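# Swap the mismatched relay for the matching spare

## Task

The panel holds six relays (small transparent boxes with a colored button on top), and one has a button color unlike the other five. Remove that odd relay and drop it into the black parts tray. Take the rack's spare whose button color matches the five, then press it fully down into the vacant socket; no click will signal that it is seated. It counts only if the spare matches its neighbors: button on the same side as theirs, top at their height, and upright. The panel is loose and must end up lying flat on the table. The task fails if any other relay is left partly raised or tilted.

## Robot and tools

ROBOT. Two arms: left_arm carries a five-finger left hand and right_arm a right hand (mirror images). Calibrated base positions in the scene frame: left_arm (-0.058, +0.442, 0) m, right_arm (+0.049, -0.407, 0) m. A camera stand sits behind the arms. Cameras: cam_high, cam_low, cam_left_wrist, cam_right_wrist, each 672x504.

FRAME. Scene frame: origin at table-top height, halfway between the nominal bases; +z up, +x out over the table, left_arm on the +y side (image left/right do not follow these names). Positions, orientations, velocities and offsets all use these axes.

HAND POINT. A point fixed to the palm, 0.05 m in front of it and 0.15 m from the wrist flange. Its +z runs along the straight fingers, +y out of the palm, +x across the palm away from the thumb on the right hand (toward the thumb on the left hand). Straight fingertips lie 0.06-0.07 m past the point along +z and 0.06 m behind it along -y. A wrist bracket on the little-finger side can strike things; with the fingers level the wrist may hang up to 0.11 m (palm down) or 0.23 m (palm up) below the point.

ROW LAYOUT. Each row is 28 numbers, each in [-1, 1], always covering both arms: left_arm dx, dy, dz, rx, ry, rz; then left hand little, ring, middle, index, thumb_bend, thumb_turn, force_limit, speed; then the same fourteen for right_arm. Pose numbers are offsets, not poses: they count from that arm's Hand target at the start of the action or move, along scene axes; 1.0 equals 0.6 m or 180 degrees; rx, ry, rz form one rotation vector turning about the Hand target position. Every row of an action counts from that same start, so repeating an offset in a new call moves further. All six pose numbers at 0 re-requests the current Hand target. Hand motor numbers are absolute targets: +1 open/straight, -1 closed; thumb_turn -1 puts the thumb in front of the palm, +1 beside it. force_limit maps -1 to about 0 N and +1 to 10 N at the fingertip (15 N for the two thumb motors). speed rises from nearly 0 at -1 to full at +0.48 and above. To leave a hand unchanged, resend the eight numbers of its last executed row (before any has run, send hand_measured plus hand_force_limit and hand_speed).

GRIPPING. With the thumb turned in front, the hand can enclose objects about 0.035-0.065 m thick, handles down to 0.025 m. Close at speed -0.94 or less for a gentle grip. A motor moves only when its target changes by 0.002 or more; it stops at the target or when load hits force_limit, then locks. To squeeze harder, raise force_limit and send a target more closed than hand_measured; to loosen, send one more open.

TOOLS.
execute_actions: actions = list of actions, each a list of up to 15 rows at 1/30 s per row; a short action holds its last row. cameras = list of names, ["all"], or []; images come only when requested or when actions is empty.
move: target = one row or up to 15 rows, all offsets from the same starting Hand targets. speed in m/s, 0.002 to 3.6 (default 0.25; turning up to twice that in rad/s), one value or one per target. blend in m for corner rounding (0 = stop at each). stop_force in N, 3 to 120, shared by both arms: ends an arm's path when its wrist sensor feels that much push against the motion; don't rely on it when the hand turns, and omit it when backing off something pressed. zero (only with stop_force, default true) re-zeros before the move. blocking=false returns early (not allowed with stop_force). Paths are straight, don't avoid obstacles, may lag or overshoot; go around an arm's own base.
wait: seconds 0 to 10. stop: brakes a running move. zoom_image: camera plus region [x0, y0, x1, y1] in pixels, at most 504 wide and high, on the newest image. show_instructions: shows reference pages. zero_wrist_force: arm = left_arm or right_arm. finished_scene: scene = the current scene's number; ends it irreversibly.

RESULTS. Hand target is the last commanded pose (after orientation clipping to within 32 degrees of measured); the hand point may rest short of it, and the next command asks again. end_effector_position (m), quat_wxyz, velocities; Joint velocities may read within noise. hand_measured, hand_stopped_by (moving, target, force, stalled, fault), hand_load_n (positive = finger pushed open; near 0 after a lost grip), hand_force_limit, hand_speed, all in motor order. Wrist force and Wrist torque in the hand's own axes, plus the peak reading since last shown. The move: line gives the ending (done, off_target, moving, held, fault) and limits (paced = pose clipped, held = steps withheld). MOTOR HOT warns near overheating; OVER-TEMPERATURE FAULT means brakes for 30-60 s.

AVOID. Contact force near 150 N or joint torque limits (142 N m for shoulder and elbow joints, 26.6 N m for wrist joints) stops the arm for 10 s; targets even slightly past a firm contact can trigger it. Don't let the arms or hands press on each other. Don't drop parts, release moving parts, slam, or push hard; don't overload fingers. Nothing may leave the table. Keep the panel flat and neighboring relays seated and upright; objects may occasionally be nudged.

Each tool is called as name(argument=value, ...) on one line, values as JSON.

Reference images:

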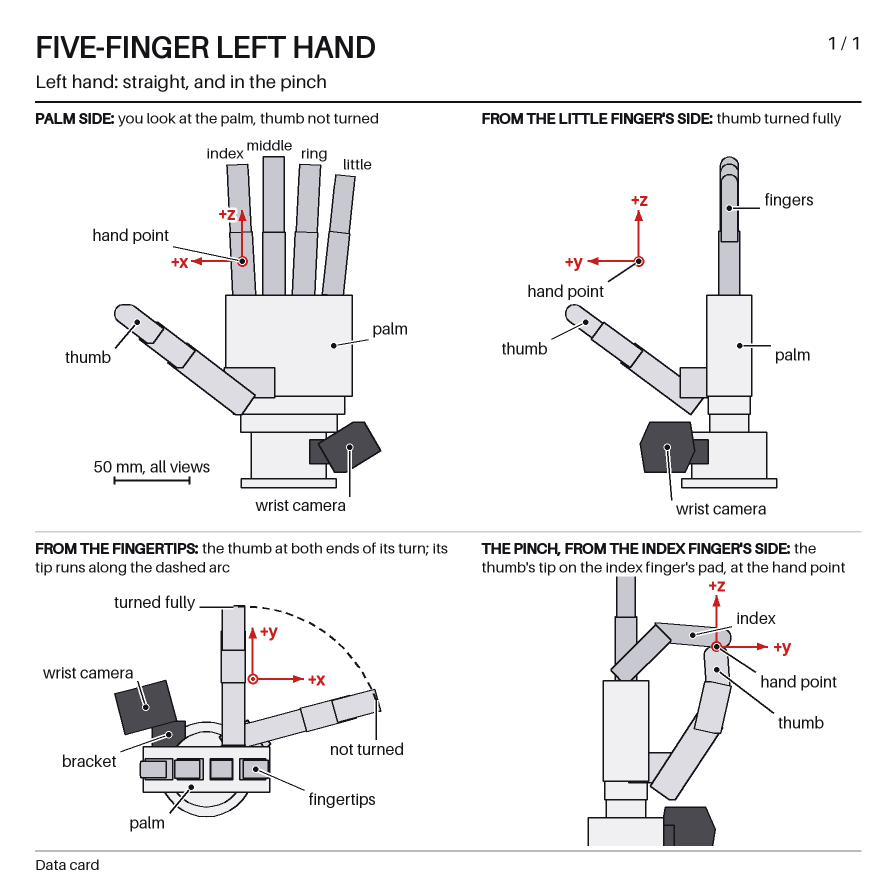

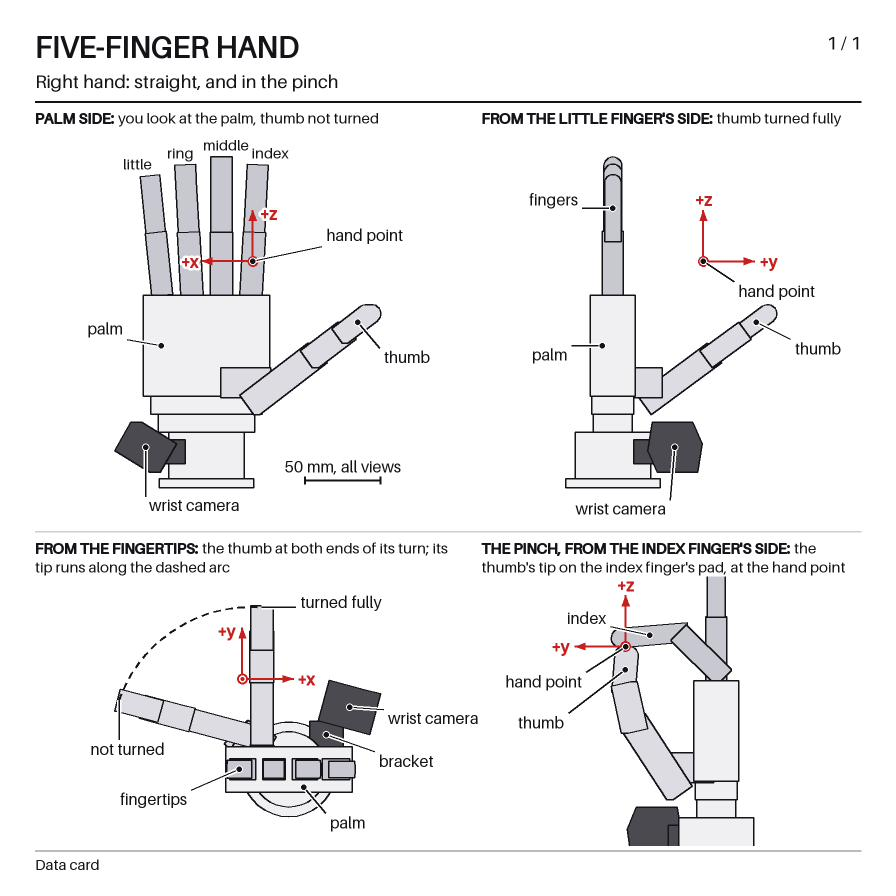

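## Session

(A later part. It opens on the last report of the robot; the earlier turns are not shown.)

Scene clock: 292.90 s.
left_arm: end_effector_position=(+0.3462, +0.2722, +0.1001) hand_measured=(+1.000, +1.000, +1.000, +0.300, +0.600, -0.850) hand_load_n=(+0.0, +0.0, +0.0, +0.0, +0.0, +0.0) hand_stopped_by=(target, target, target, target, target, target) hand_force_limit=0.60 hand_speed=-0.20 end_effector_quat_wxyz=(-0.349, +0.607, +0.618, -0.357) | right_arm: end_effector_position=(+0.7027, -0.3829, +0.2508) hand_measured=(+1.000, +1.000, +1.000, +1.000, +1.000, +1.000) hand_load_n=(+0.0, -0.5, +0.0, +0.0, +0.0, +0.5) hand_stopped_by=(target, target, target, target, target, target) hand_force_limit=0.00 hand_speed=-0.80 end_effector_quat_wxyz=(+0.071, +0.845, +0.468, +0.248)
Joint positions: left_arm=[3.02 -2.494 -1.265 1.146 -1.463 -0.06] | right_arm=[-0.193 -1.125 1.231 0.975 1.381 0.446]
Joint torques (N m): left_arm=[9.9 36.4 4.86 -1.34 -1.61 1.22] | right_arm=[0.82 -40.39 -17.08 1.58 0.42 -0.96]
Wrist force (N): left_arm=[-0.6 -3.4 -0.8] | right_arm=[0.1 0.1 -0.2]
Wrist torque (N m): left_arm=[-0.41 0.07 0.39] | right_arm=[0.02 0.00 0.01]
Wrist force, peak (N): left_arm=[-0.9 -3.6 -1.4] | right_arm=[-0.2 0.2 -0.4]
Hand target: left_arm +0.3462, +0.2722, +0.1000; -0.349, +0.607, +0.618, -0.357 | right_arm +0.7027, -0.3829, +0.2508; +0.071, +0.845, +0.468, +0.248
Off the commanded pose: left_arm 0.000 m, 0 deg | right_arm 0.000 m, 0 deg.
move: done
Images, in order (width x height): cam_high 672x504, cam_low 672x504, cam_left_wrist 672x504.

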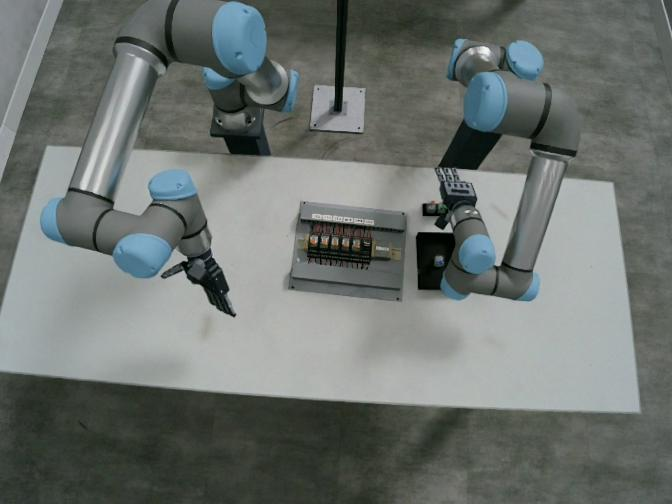

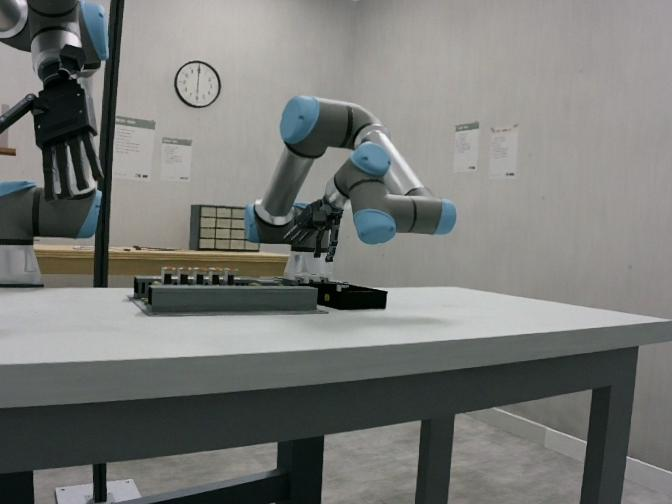

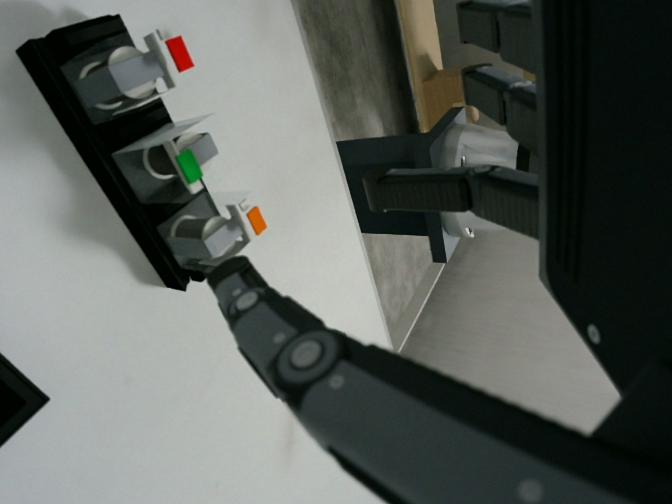

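move(target=[[0.0027,0.0062,-0.0917,0,0,0,1,1,1,0.3,0.6,-0.85,0.6,-0.2,0,0,0,0,0,0,1,1,1,1,1,1,0,-0.8]], speed=0.08, stop_force=6, cameras=["cam_left_wrist","cam_low"])

zoom_image(camera="cam_left_wrist", region=[200, 130, 450, 330])

Scene clock: 302.17 s.
left_arm: end_effector_position=(+0.3478, +0.2760, +0.0450) hand_measured=(+1.000, +1.000, +1.000, +0.300, +0.600, -0.850) hand_load_n=(+0.0, +0.0, +0.0, +0.0, +0.0, +0.0) hand_stopped_by=(target, target, target, target, target, target) hand_force_limit=0.60 hand_speed=-0.20 end_effector_quat_wxyz=(-0.349, +0.607, +0.618, -0.357) | right_arm: end_effector_position=(+0.7027, -0.3829, +0.2508) hand_measured=(+1.000, +1.000, +1.000, +1.000, +1.000, +1.000) hand_load_n=(+0.0, +0.0, +0.0, +0.0, +0.0, +0.0) hand_stopped_by=(target, target, target, target, target, target) hand_force_limit=0.00 hand_speed=-0.80 end_effector_quat_wxyz=(+0.071, +0.845, +0.468, +0.248)
Joint positions: left_arm=[3.027 -2.578 -1.264 1.229 -1.468 -0.057] | right_arm=[-0.193 -1.125 1.231 0.975 1.381 0.446]
Joint torques (N m): left_arm=[9.98 37.61 19.87 -1.2 -1.6 1.11] | right_arm=[0.7 -41.21 -17.38 1.71 0.4 -0.9]
Wrist force (N): left_arm=[-0.7 -3.2 -0.5] | right_arm=[0.1 -0.1 0.1]
Wrist torque (N m): left_arm=[-0.38 0.08 0.39] | right_arm=[-0.03 -0.02 0.01]
Wrist force, peak (N): left_arm=[-0.8 -3.6 -0.7] | right_arm=[0.4 -0.3 -0.1]
Hand target: left_arm +0.3478, +0.2760, +0.0450; -0.349, +0.607, +0.618, -0.357 | right_arm +0.7027, -0.3829, +0.2508; +0.071, +0.845, +0.468, +0.248
Off the commanded pose: left_arm 0.000 m, 0 deg | right_arm 0.000 m, 0 deg.
move: done
Images, in order (width x height): cam_low 672x504, cam_left_wrist 672x504.

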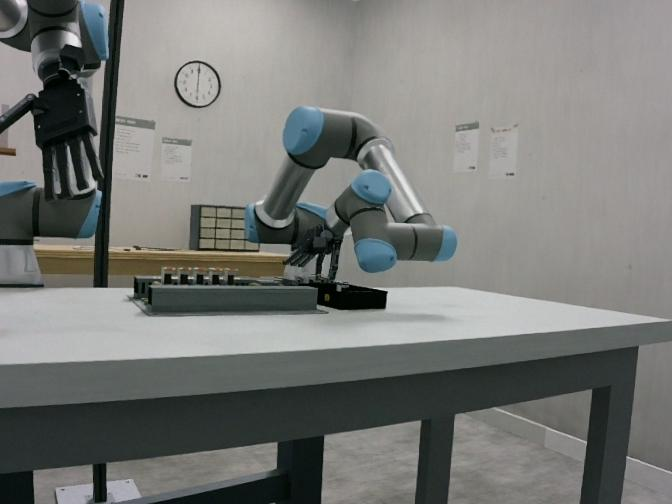

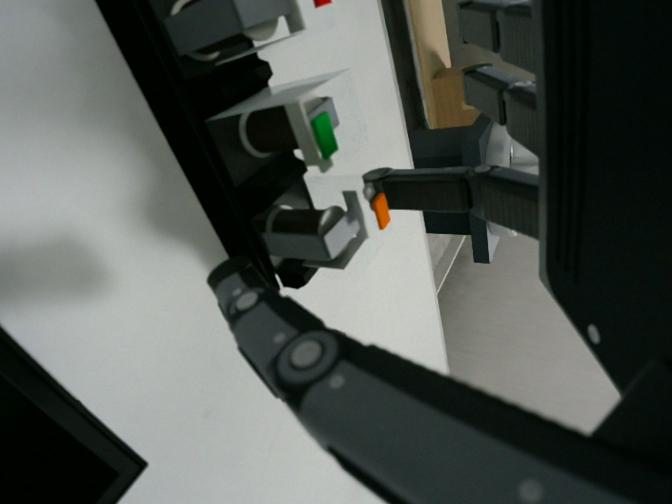

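Scaled by 2.016.

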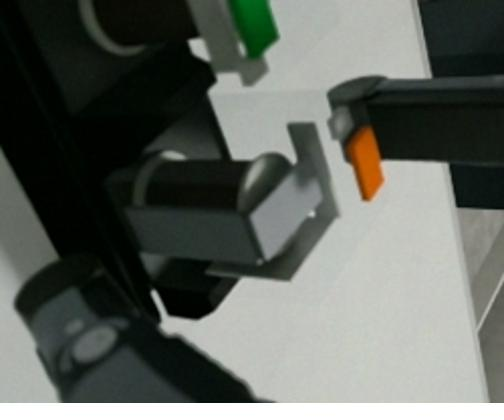

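move(target=[[0,0,-0.0025,0,0,0,1,1,1,0.1,0.33,-0.85,0.6,-0.4,0,0,0,0,0,0,1,1,1,1,1,1,0,-0.8]], speed=0.03, cameras=["cam_left_wrist"])

zoom_image(camera="cam_left_wrist", region=[200, 130, 450, 330])

Scene clock: 308.70 s.
left_arm: end_effector_position=(+0.3478, +0.2760, +0.0436) hand_measured=(+1.000, +1.000, +1.000, +0.100, +0.330, -0.850) hand_load_n=(+0.0, +0.0, +0.0, +0.0, +0.0, +0.0) hand_stopped_by=(target, target, target, target, target, target) hand_force_limit=0.60 hand_speed=-0.40 end_effector_quat_wxyz=(-0.349, +0.607, +0.618, -0.357) | right_arm: end_effector_position=(+0.7027, -0.3829, +0.2508) hand_measured=(+1.000, +1.000, +1.000, +1.000, +1.000, +1.000) hand_load_n=(+0.0, +0.0, +0.0, +0.0, +0.0, +0.0) hand_stopped_by=(target, target, target, target, target, target) hand_force_limit=0.00 hand_speed=-0.80 end_effector_quat_wxyz=(+0.071, +0.845, +0.468, +0.248)
Joint positions: left_arm=[3.027 -2.581 -1.264 1.231 -1.468 -0.057] | right_arm=[-0.193 -1.125 1.231 0.975 1.381 0.446]
Joint torques (N m): left_arm=[9.51 37.43 18.78 -1.21 -1.36 1.14] | right_arm=[0.78 -41.21 -17.26 1.62 0.43 -0.94]
Wrist force (N): left_arm=[-0.7 -3.1 -0.7] | right_arm=[0.0 0.1 0.2]
Wrist torque (N m): left_arm=[-0.36 0.09 0.38] | right_arm=[0.00 0.00 0.00]
Wrist force, peak (N): left_arm=[-0.8 -3.3 -0.7] | right_arm=[0.0 0.0 -0.5]
Hand target: left_arm +0.3478, +0.2760, +0.0435; -0.349, +0.607, +0.618, -0.357 | right_arm +0.7027, -0.3829, +0.2508; +0.071, +0.845, +0.468, +0.248
Off the commanded pose: left_arm 0.000 m, 0 deg | right_arm 0.000 m, 0 deg.
move: done
Images, in order (width x height): cam_left_wrist 672x504.

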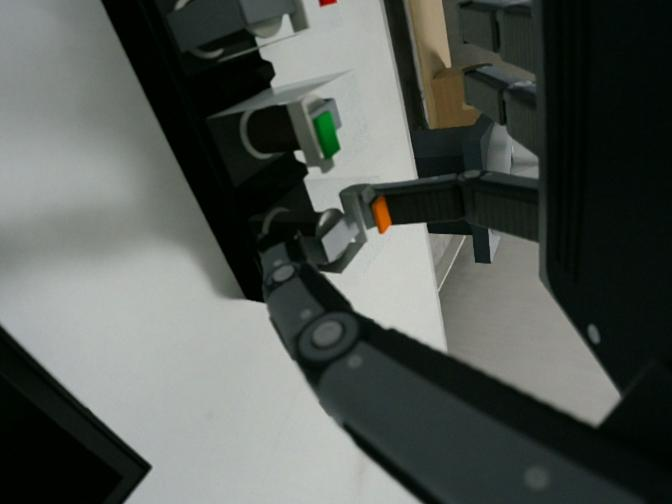

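Scaled by 2.016.

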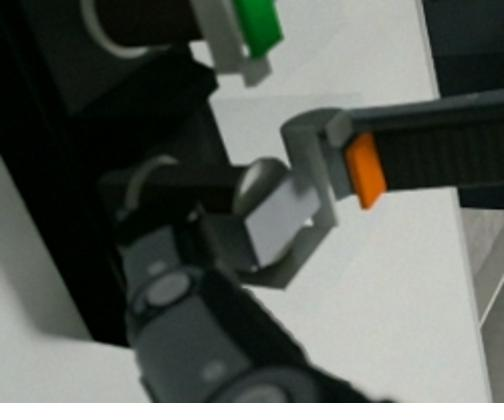

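move(target=[[0,0,0,0,0,0,1,1,1,-0.4,-0.2,-0.85,0.6,-0.8,0,0,0,0,0,0,1,1,1,1,1,1,0,-0.8]], speed=0.03, cameras=["cam_left_wrist"])

zoom_image(camera="cam_left_wrist", region=[200, 130, 450, 330])

Scene clock: 319.77 s.
left_arm: end_effector_position=(+0.3478, +0.2760, +0.0435) hand_measured=(+1.000, +1.000, +1.000, +0.036, +0.282, -0.850) hand_load_n=(-0.5, +0.0, +0.0, +13.0, +11.5, -2.0) hand_stopped_by=(target, target, target, force, force, target) hand_force_limit=0.60 hand_speed=-0.80 end_effector_quat_wxyz=(-0.349, +0.607, +0.618, -0.357) | right_arm: end_effector_position=(+0.7027, -0.3829, +0.2508) hand_measured=(+1.000, +1.000, +1.000, +1.000, +1.000, +1.000) hand_load_n=(+0.0, +0.0, +0.0, +0.0, +0.0, +0.0) hand_stopped_by=(target, target, target, target, target, target) hand_force_limit=0.00 hand_speed=-0.80 end_effector_quat_wxyz=(+0.071, +0.845, +0.468, +0.248)
Joint positions: left_arm=[3.027 -2.581 -1.264 1.231 -1.468 -0.057] | right_arm=[-0.193 -1.125 1.231 0.975 1.381 0.446]
Joint torques (N m): left_arm=[9.26 37.38 18.91 -1.54 0.16 1.05] | right_arm=[0.74 -41.34 -17.44 1.71 0.41 -1.02]
Wrist force (N): left_arm=[-0.7 -2.8 -0.8] | right_arm=[0.0 0.2 -0.2]
Wrist torque (N m): left_arm=[-0.33 0.10 0.35] | right_arm=[0.04 0.01 0.01]
Wrist force, peak (N): left_arm=[-0.5 -3.3 -0.8] | right_arm=[-0.1 -0.3 -0.4]
Hand target: left_arm +0.3478, +0.2760, +0.0435; -0.349, +0.607, +0.618, -0.357 | right_arm +0.7027, -0.3829, +0.2508; +0.071, +0.845, +0.468, +0.248
Off the commanded pose: left_arm 0.000 m, 0 deg | right_arm 0.000 m, 0 deg.
move: done
Images, in order (width x height): cam_left_wrist 672x504.

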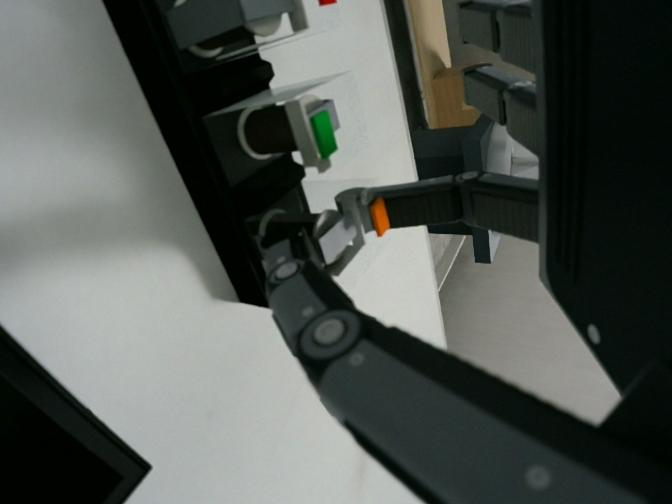

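Scaled by 2.016.

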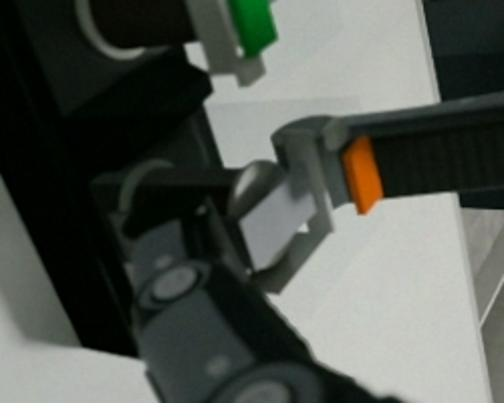

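move(target=[[0,0,0.08,0,0,0,1,1,1,-0.4,-0.2,-0.85,0.6,-0.8,0,0,0,0,0,0,1,1,1,1,1,1,0,-0.8]], speed=0.04, cameras=["cam_left_wrist","cam_high"])

zoom_image(camera="cam_left_wrist", region=[200, 130, 450, 330])

Scene clock: 324.13 s.
left_arm: end_effector_position=(+0.3478, +0.2760, +0.0914) hand_measured=(+1.000, +1.000, +1.000, +0.036, +0.282, -0.850) hand_load_n=(+0.0, +0.0, +0.0, +13.0, +11.5, -2.5) hand_stopped_by=(target, target, target, force, force, target) hand_force_limit=0.60 hand_speed=-0.80 end_effector_quat_wxyz=(-0.349, +0.607, +0.618, -0.357) | right_arm: end_effector_position=(+0.7027, -0.3829, +0.2508) hand_measured=(+1.000, +1.000, +1.000, +1.000, +1.000, +1.000) hand_load_n=(+0.0, +0.0, +0.0, +0.0, +0.0, +0.0) hand_stopped_by=(target, target, target, target, target, target) hand_force_limit=0.00 hand_speed=-0.80 end_effector_quat_wxyz=(+0.071, +0.845, +0.468, +0.248)
Joint positions: left_arm=[3.027 -2.508 -1.265 1.159 -1.468 -0.057] | right_arm=[-0.193 -1.125 1.231 0.975 1.381 0.446]
Joint torques (N m): left_arm=[7.21 62.79 20.29 -4.06 0.63 0.5] | right_arm=[0.83 -41.33 -17.85 1.67 0.37 -0.89]
Wrist force (N): left_arm=[-0.4 -2.6 -0.4] | right_arm=[0.1 -0.1 -0.1]
Wrist torque (N m): left_arm=[-0.33 0.05 0.39] | right_arm=[-0.01 0.00 0.00]
Wrist force, peak (N): left_arm=[-0.4 -3.2 -0.5] | right_arm=[0.2 -0.1 -0.5]
Hand target: left_arm +0.3478, +0.2760, +0.0915; -0.349, +0.607, +0.618, -0.357 | right_arm +0.7027, -0.3829, +0.2508; +0.071, +0.845, +0.468, +0.248
Off the commanded pose: left_arm 0.000 m, 0 deg | right_arm 0.000 m, 0 deg.
move: done
Images, in order (width x height): cam_high 672x504, cam_left_wrist 672x504.

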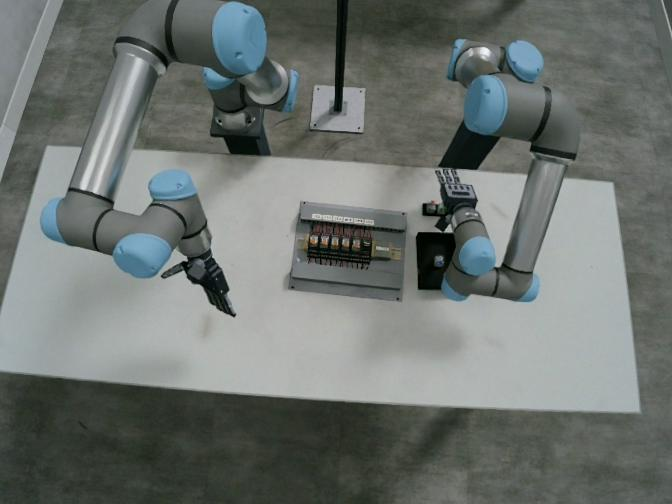

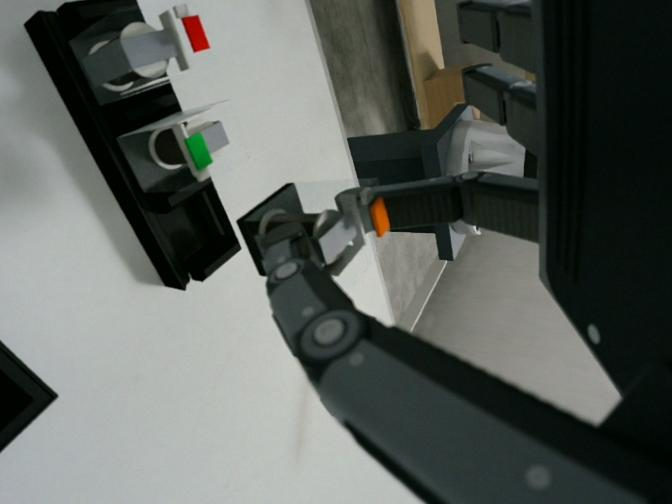

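Scaled by 2.016.

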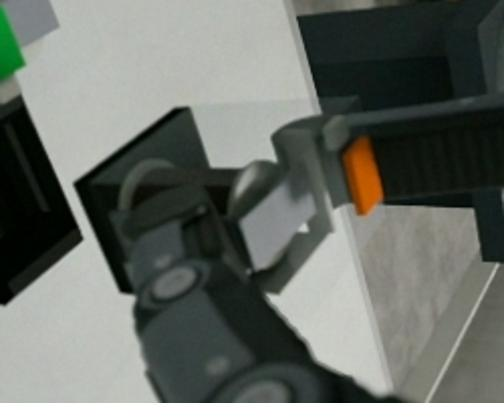

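zoom_image(camera="cam_left_wrist", region=[225, 170, 325, 290])

zoom_image(camera="cam_left_wrist", region=[300, 160, 420, 280])

Scaled by 4.200.

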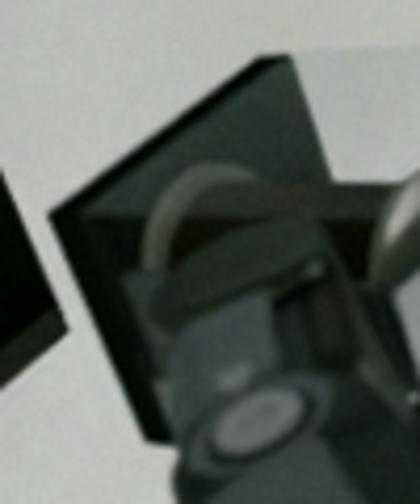

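Scaled by 4.200.

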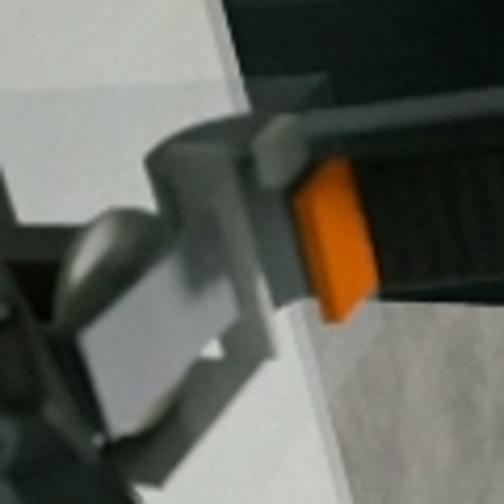

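move(target=[[0.087,-0.093,0.264,0,0,0.485,1,1,1,-0.4,-0.2,-0.85,0.6,-0.8,0,0,0,0,0,0,1,1,1,1,1,1,0,-0.8]], speed=0.25)

move(target=[[0.1408,-0.338,-0.2,0,0,0.485,1,1,1,-0.4,-0.2,-0.85,0.6,-0.8,0,0,0,0,0,0,1,1,1,1,1,1,0,-0.8]], speed=0.25, cameras=["cam_left_wrist","cam_low"])

Scene clock: 341.20 s.
left_arm: end_effector_position=(+0.4000, +0.2202, +0.2499) hand_measured=(+1.000, +1.000, +1.000, +0.036, +0.282, -0.850) hand_load_n=(+0.0, -0.5, +0.0, +13.0, +11.5, -2.5) hand_stopped_by=(target, target, target, force, force, target) hand_force_limit=0.60 hand_speed=-0.80 end_effector_quat_wxyz=(-0.006, +0.013, +0.866, -0.499) | right_arm: end_effector_position=(+0.7027, -0.3829, +0.2508) hand_measured=(+1.000, +1.000, +1.000, +1.000, +1.000, +1.000) hand_load_n=(+0.0, +0.0, +0.0, +0.0, -0.5, +0.0) hand_stopped_by=(target, target, target, target, target, target) hand_force_limit=0.00 hand_speed=-0.80 end_effector_quat_wxyz=(+0.071, +0.845, +0.468, +0.248)
Joint positions: left_arm=[3.325 -2.074 -1.443 1.575 -0.568 -1.136] | right_arm=[-0.193 -1.125 1.231 0.975 1.381 0.446]
Joint torques (N m): left_arm=[-9.54 50.37 22.26 -1.37 3.23 -1.39] | right_arm=[1.09 -41.95 -17.1 1.7 0.44 -0.87]
Wrist force (N): left_arm=[-0.5 -3.1 -0.5] | right_arm=[0.2 0.0 -0.3]
Wrist torque (N m): left_arm=[-0.42 0.07 0.58] | right_arm=[0.01 -0.02 0.01]
Wrist force, peak (N): left_arm=[-0.9 -3.4 -0.6] | right_arm=[-0.2 0.2 -0.5]
Hand target: left_arm +0.4000, +0.2202, +0.2499; -0.006, +0.013, +0.866, -0.499 | right_arm +0.7027, -0.3829, +0.2508; +0.071, +0.845, +0.468, +0.248
Off the commanded pose: left_arm 0.000 m, 0 deg | right_arm 0.000 m, 0 deg.
move: done

Scene clock: 344.93 s.
left_arm: end_effector_position=(+0.4845, +0.0174, +0.1299) hand_measured=(+1.000, +1.000, +1.000, +0.036, +0.282, -0.850) hand_load_n=(+0.0, +0.0, +0.0, +13.5, +12.0, -2.5) hand_stopped_by=(target, target, target, force, force, target) hand_force_limit=0.60 hand_speed=-0.80 end_effector_quat_wxyz=(+0.340, -0.588, +0.636, -0.366) | right_arm: end_effector_position=(+0.7027, -0.3829, +0.2508) hand_measured=(+1.000, +1.000, +1.000, +1.000, +1.000, +1.000) hand_load_n=(+0.0, +0.0, +0.0, +0.0, +0.0, +0.0) hand_stopped_by=(target, target, target, target, target, target) hand_force_limit=0.00 hand_speed=-0.80 end_effector_quat_wxyz=(+0.071, +0.845, +0.468, +0.248)
Joint positions: left_arm=[2.57 -2.052 -1.477 2.951 -1.983 -3.395] | right_arm=[-0.193 -1.125 1.231 0.975 1.381 0.446]
Joint torques (N m): left_arm=[-9.95 26.63 24.32 -1.87 -2.18 -1.52] | right_arm=[0.97 -42.03 -17.44 1.7 0.52 -1.04]
Wrist force (N): left_arm=[-0.2 -2.7 -0.5] | right_arm=[0.1 0.0 -0.1]
Wrist torque (N m): left_arm=[-0.36 0.00 0.57] | right_arm=[0.00 0.00 0.00]
Wrist force, peak (N): left_arm=[-0.9 -2.9 -1.1] | right_arm=[0.2 0.2 -0.4]
Hand target: left_arm +0.4845, +0.0174, +0.1299; -0.340, +0.589, -0.636, +0.366 | right_arm +0.7027, -0.3829, +0.2508; +0.071, +0.845, +0.468, +0.248
Off the commanded pose: left_arm 0.000 m, 0 deg | right_arm 0.000 m, 0 deg.
move: done
Images, in order (width x height): cam_low 672x504, cam_left_wrist 672x504.

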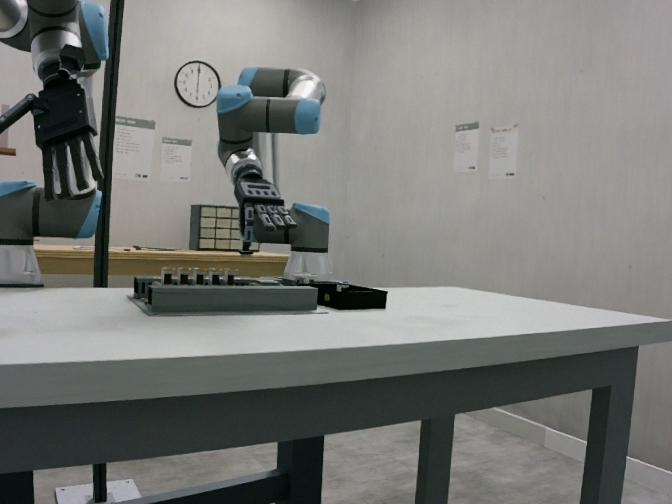

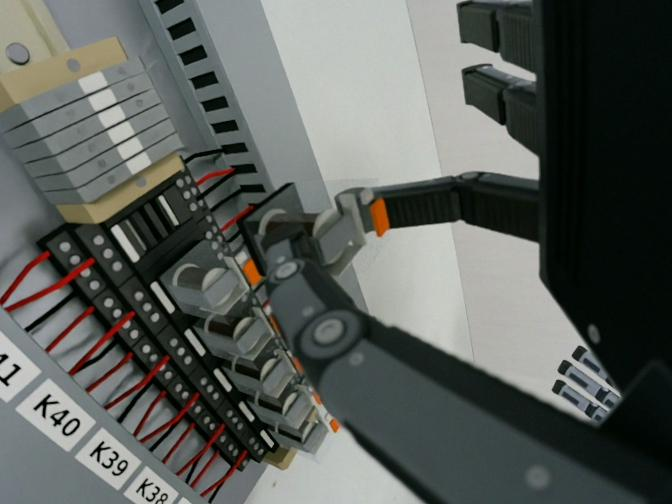

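zoom_image(camera="cam_left_wrist", region=[100, 160, 300, 400])

zoom_image(camera="cam_left_wrist", region=[225, 160, 425, 300])

Scaled by 2.100.

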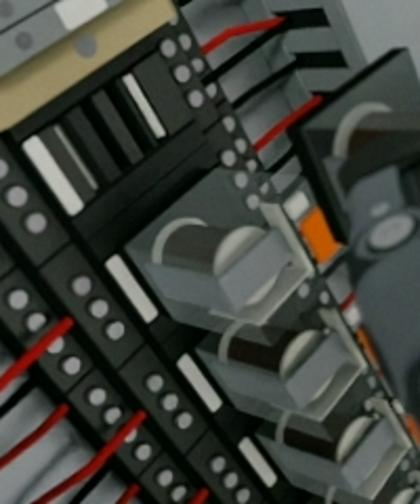

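Scaled by 2.520.

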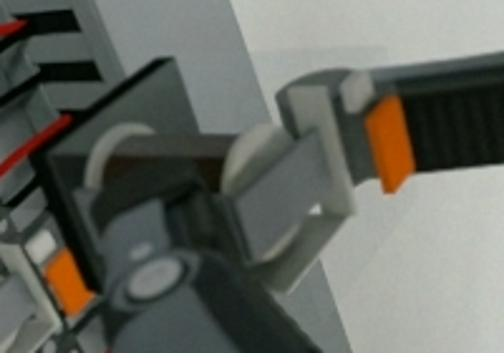

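move(target=[[0,0,0,0,0,0,1,1,1,-0.4,-0.2,-0.85,0.6,-0.8,-0.2545,0.03,0,0.58,0.27,-0.332,1,1,1,1,1,1,0,-0.8]], speed=0.35, cameras=["cam_high","cam_right_wrist"])

Scene clock: 361.83 s.
left_arm: end_effector_position=(+0.4845, +0.0174, +0.1299) hand_measured=(+1.000, +1.000, +1.000, +0.036, +0.282, -0.850) hand_load_n=(+0.0, +0.0, -0.5, +13.0, +11.5, -2.5) hand_stopped_by=(target, target, target, force, force, target) hand_force_limit=0.60 hand_speed=-0.80 end_effector_quat_wxyz=(+0.340, -0.589, +0.636, -0.366) | right_arm: end_effector_position=(+0.5500, -0.3649, +0.2508) hand_measured=(+1.000, +1.000, +1.000, +1.000, +1.000, +1.000) hand_load_n=(+0.0, +0.0, +0.0, +0.0, +0.0, -0.5) hand_stopped_by=(target, target, target, target, target, target) hand_force_limit=0.00 hand_speed=-0.80 end_effector_quat_wxyz=(+0.641, -0.690, +0.310, -0.130)
Joint positions: left_arm=[2.57 -2.052 -1.477 2.95 -1.983 -3.395] | right_arm=[-0.768 -1.083 1.807 1.499 0.183 1.132]
Joint torques (N m): left_arm=[-9.15 27.19 24.55 -1.62 -2.16 -1.36] | right_arm=[-5.46 -22.29 -5.1 4.33 -2.45 -1.35]
Wrist force (N): left_arm=[-0.9 -2.6 -0.7] | right_arm=[0.7 -0.4 0.6]
Wrist torque (N m): left_arm=[-0.34 0.10 0.53] | right_arm=[-0.16 -0.04 0.04]
Wrist force, peak (N): left_arm=[-0.7 -3.0 -0.7] | right_arm=[0.9 -1.0 0.7]
Hand target: left_arm +0.4845, +0.0174, +0.1299; -0.340, +0.589, -0.636, +0.366 | right_arm +0.5500, -0.3649, +0.2508; +0.641, -0.690, +0.310, -0.130
Off the commanded pose: left_arm 0.000 m, 0 deg | right_arm 0.000 m, 0 deg.
move: done
Images, in order (width x height): cam_high 672x504, cam_right_wrist 672x504.

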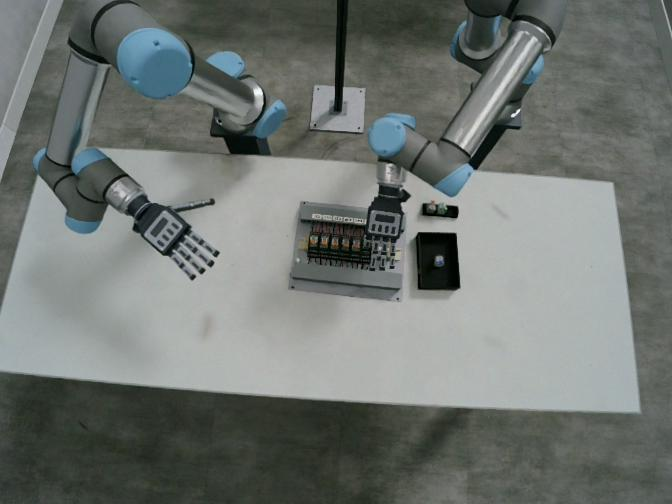

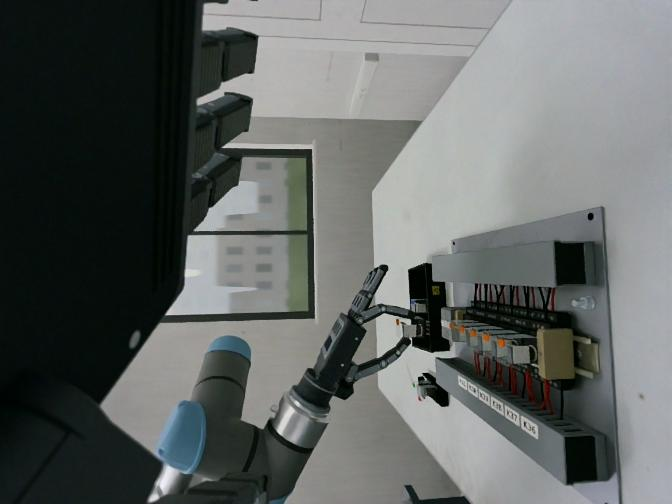

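move(target=[[0,0,-0.075,0,0,0,1,1,1,-0.4,-0.2,-0.85,0.6,-0.8,-0.1283,0.3265,-0.18,0,0,0,1,1,1,1,1,1,0,-0.8]], speed=0.2, cameras=["cam_left_wrist","cam_right_wrist","cam_low"])

zoom_image(camera="cam_right_wrist", region=[330, 200, 470, 320])

zoom_image(camera="cam_left_wrist", region=[150, 130, 400, 350])

zoom_image(camera="cam_low", region=[200, 240, 280, 300])

Scene clock: 368.70 s.
left_arm: end_effector_position=(+0.4845, +0.0174, +0.0849) hand_measured=(+1.000, +1.000, +1.000, +0.036, +0.282, -0.850) hand_load_n=(+0.0, +0.0, +0.0, +13.0, +12.0, -2.5) hand_stopped_by=(target, target, target, force, force, target) hand_force_limit=0.60 hand_speed=-0.80 end_effector_quat_wxyz=(+0.340, -0.589, +0.636, -0.366) | right_arm: end_effector_position=(+0.4730, -0.1691, +0.1428) hand_measured=(+1.000, +1.000, +1.000, +1.000, +1.000, +1.000) hand_load_n=(+0.0, +0.0, +0.0, +0.0, +0.0, +0.0) hand_stopped_by=(target, target, target, target, target, target) hand_force_limit=0.00 hand_speed=-0.80 end_effector_quat_wxyz=(+0.641, -0.690, +0.310, -0.130)
Joint positions: left_arm=[2.57 -2.097 -1.533 3.051 -1.983 -3.395] | right_arm=[-0.408 -1.44 2.192 -0.212 0.286 2.842]
Joint torques (N m): left_arm=[-7.87 27.38 9.55 1.26 0.19 0.48] | right_arm=[-6.18 -26.57 -6.13 -1.27 0.53 1.76]
Wrist force (N): left_arm=[-0.3 -2.7 -0.7] | right_arm=[0.6 -0.4 0.7]
Wrist torque (N m): left_arm=[-0.34 0.02 0.57] | right_arm=[-0.10 0.01 -0.21]
Wrist force, peak (N): left_arm=[-0.8 -3.1 -0.8] | right_arm=[1.3 -0.5 0.9]
Hand target: left_arm +0.4845, +0.0174, +0.0849; -0.340, +0.589, -0.636, +0.366 | right_arm +0.4730, -0.1690, +0.1428; +0.641, -0.690, +0.310, -0.130
Off the commanded pose: left_arm 0.000 m, 0 deg | right_arm 0.000 m, 0 deg.
move: done
Images, in order (width x height): cam_low 672x504, cam_left_wrist 672x504, cam_right_wrist 672x504.

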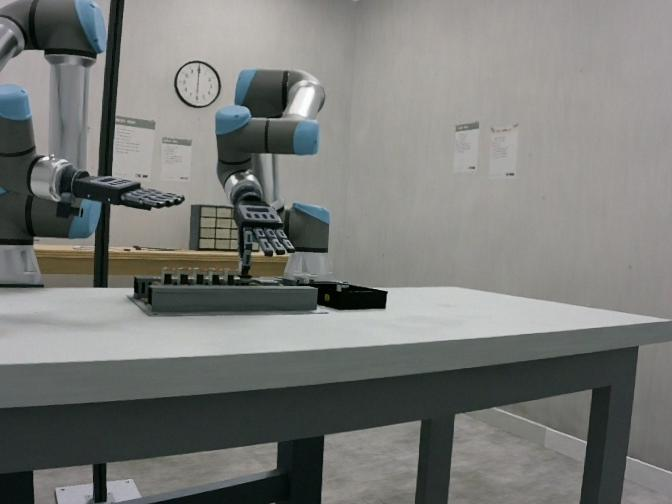

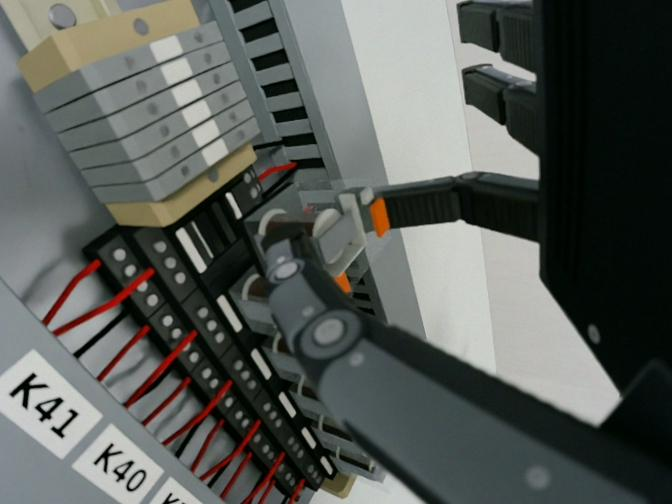

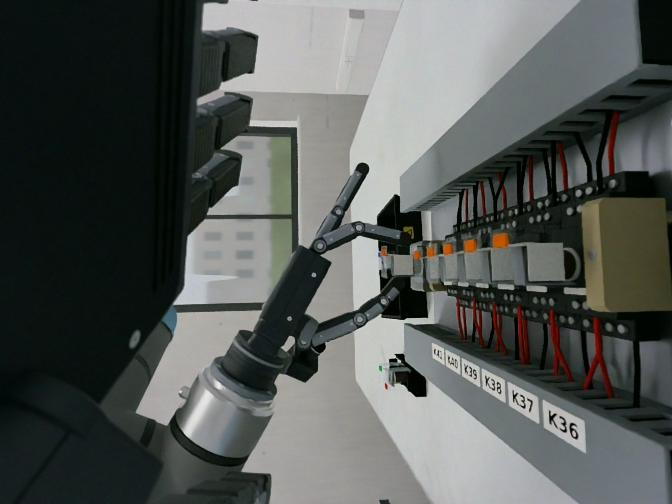

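Scaled by 3.600.

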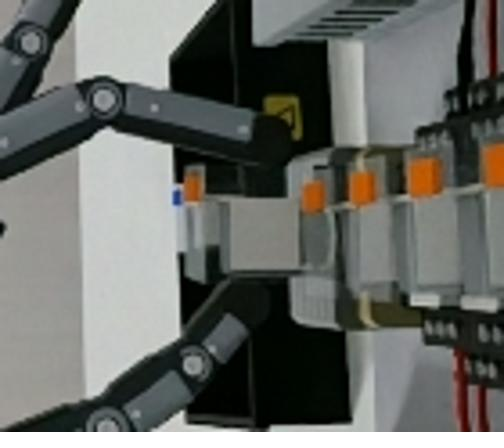

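Scaled by 2.016.

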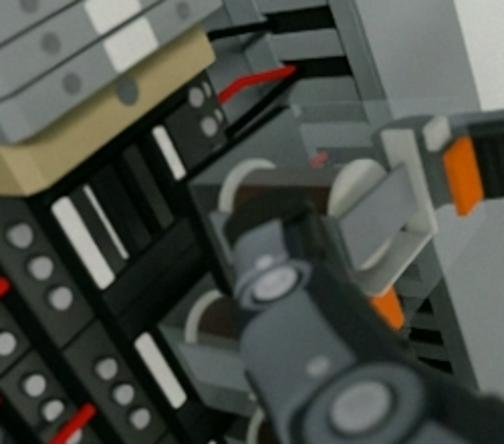

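Scaled by 6.300.

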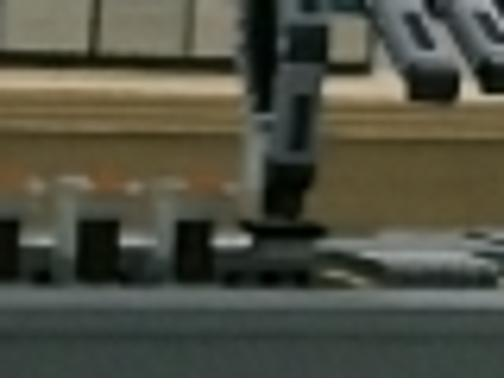

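zoom_image(camera="cam_right_wrist", region=[370, 235, 430, 295])

zoom_image(camera="cam_right_wrist", region=[410, 230, 480, 300])

Scaled by 8.400.

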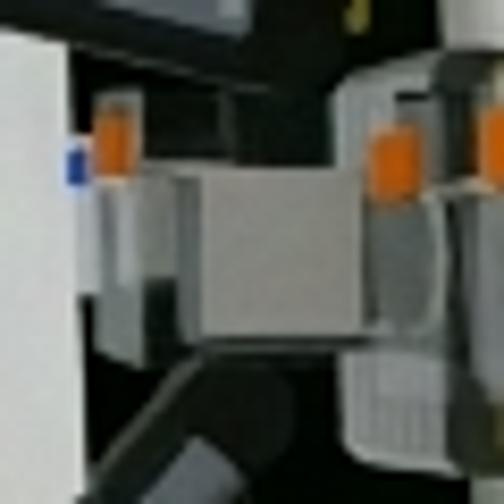

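Scaled by 7.200.

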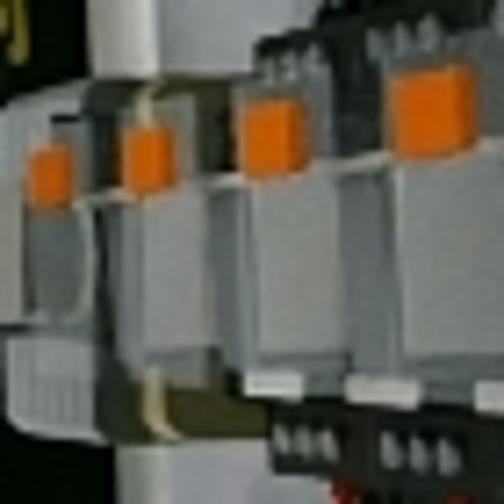

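move(target=[[-0.00685,0.0022,-0.011,0,0,0,1,1,1,-0.4,-0.2,-0.85,0.6,-0.8,0,0,0,0,0,0,1,1,1,1,1,1,0,-0.8]], speed=0.04, cameras=["cam_left_wrist","cam_right_wrist","cam_low"])

zoom_image(camera="cam_right_wrist", region=[370, 235, 430, 295])

zoom_image(camera="cam_left_wrist", region=[180, 180, 300, 320])

zoom_image(camera="cam_low", region=[200, 255, 270, 295])

Scene clock: 391.20 s.
left_arm: end_effector_position=(+0.4804, +0.0187, +0.0784) hand_measured=(+1.000, +1.000, +1.000, +0.036, +0.282, -0.850) hand_load_n=(+0.0, +0.0, +0.0, +13.0, +11.5, -2.5) hand_stopped_by=(target, target, target, force, force, target) hand_force_limit=0.60 hand_speed=-0.80 end_effector_quat_wxyz=(+0.340, -0.589, +0.636, -0.366) | right_arm: end_effector_position=(+0.4730, -0.1691, +0.1428) hand_measured=(+1.000, +1.000, +1.000, +1.000, +1.000, +1.000) hand_load_n=(+0.0, +0.0, +0.0, -0.5, +0.0, -0.5) hand_stopped_by=(target, target, target, target, target, target) hand_force_limit=0.00 hand_speed=-0.80 end_effector_quat_wxyz=(+0.641, -0.690, +0.310, -0.130)
Joint positions: left_arm=[2.568 -2.097 -1.553 3.07 -1.984 -3.396] | right_arm=[-0.408 -1.44 2.192 -0.212 0.286 2.842]
Joint torques (N m): left_arm=[-9.23 53.25 7.18 1.42 -2.09 -1.27] | right_arm=[-5.25 -27.01 -6.37 -1.15 0.48 1.5]
Wrist force (N): left_arm=[-0.5 -2.9 -0.4] | right_arm=[0.5 -0.3 0.6]
Wrist torque (N m): left_arm=[-0.37 0.06 0.57] | right_arm=[-0.08 0.01 -0.21]
Wrist force, peak (N): left_arm=[-0.6 -3.1 -0.4] | right_arm=[0.8 -0.6 1.1]
Hand target: left_arm +0.4804, +0.0187, +0.0783; -0.340, +0.589, -0.636, +0.366 | right_arm +0.4730, -0.1691, +0.1428; +0.641, -0.690, +0.310, -0.130
Off the commanded pose: left_arm 0.000 m, 0 deg | right_arm 0.000 m, 0 deg.
move: done
Images, in order (width x height): cam_low 672x504, cam_left_wrist 672x504, cam_right_wrist 672x504.

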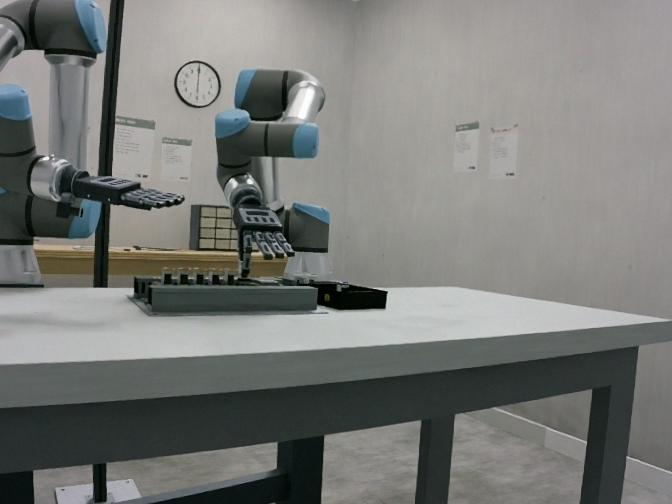

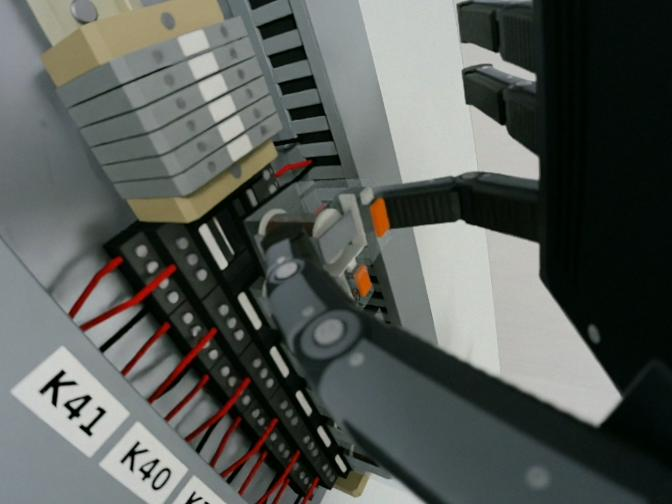

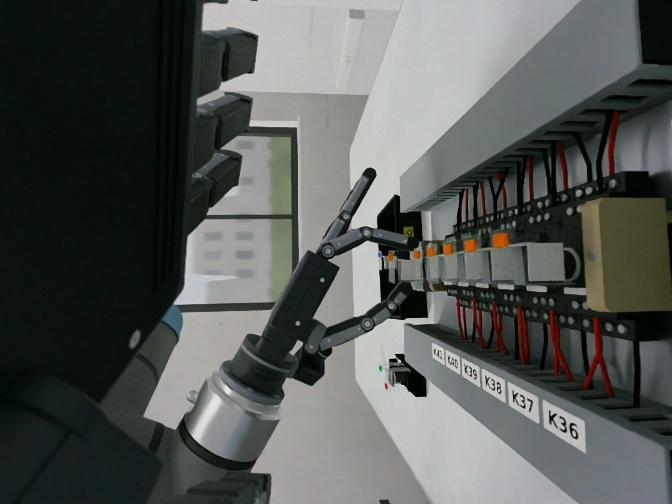

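Scaled by 8.400.

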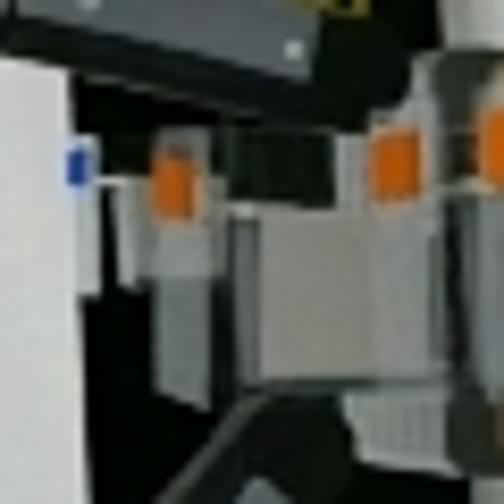

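Scaled by 3.600.

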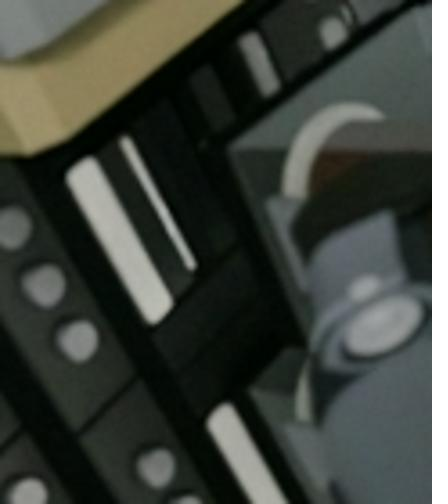

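Scaled by 7.200.

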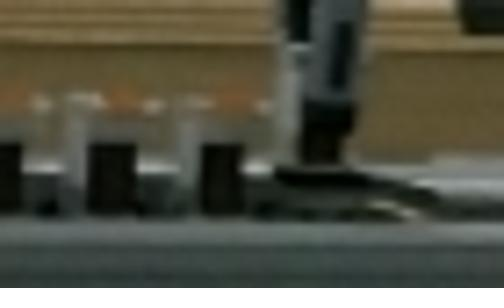

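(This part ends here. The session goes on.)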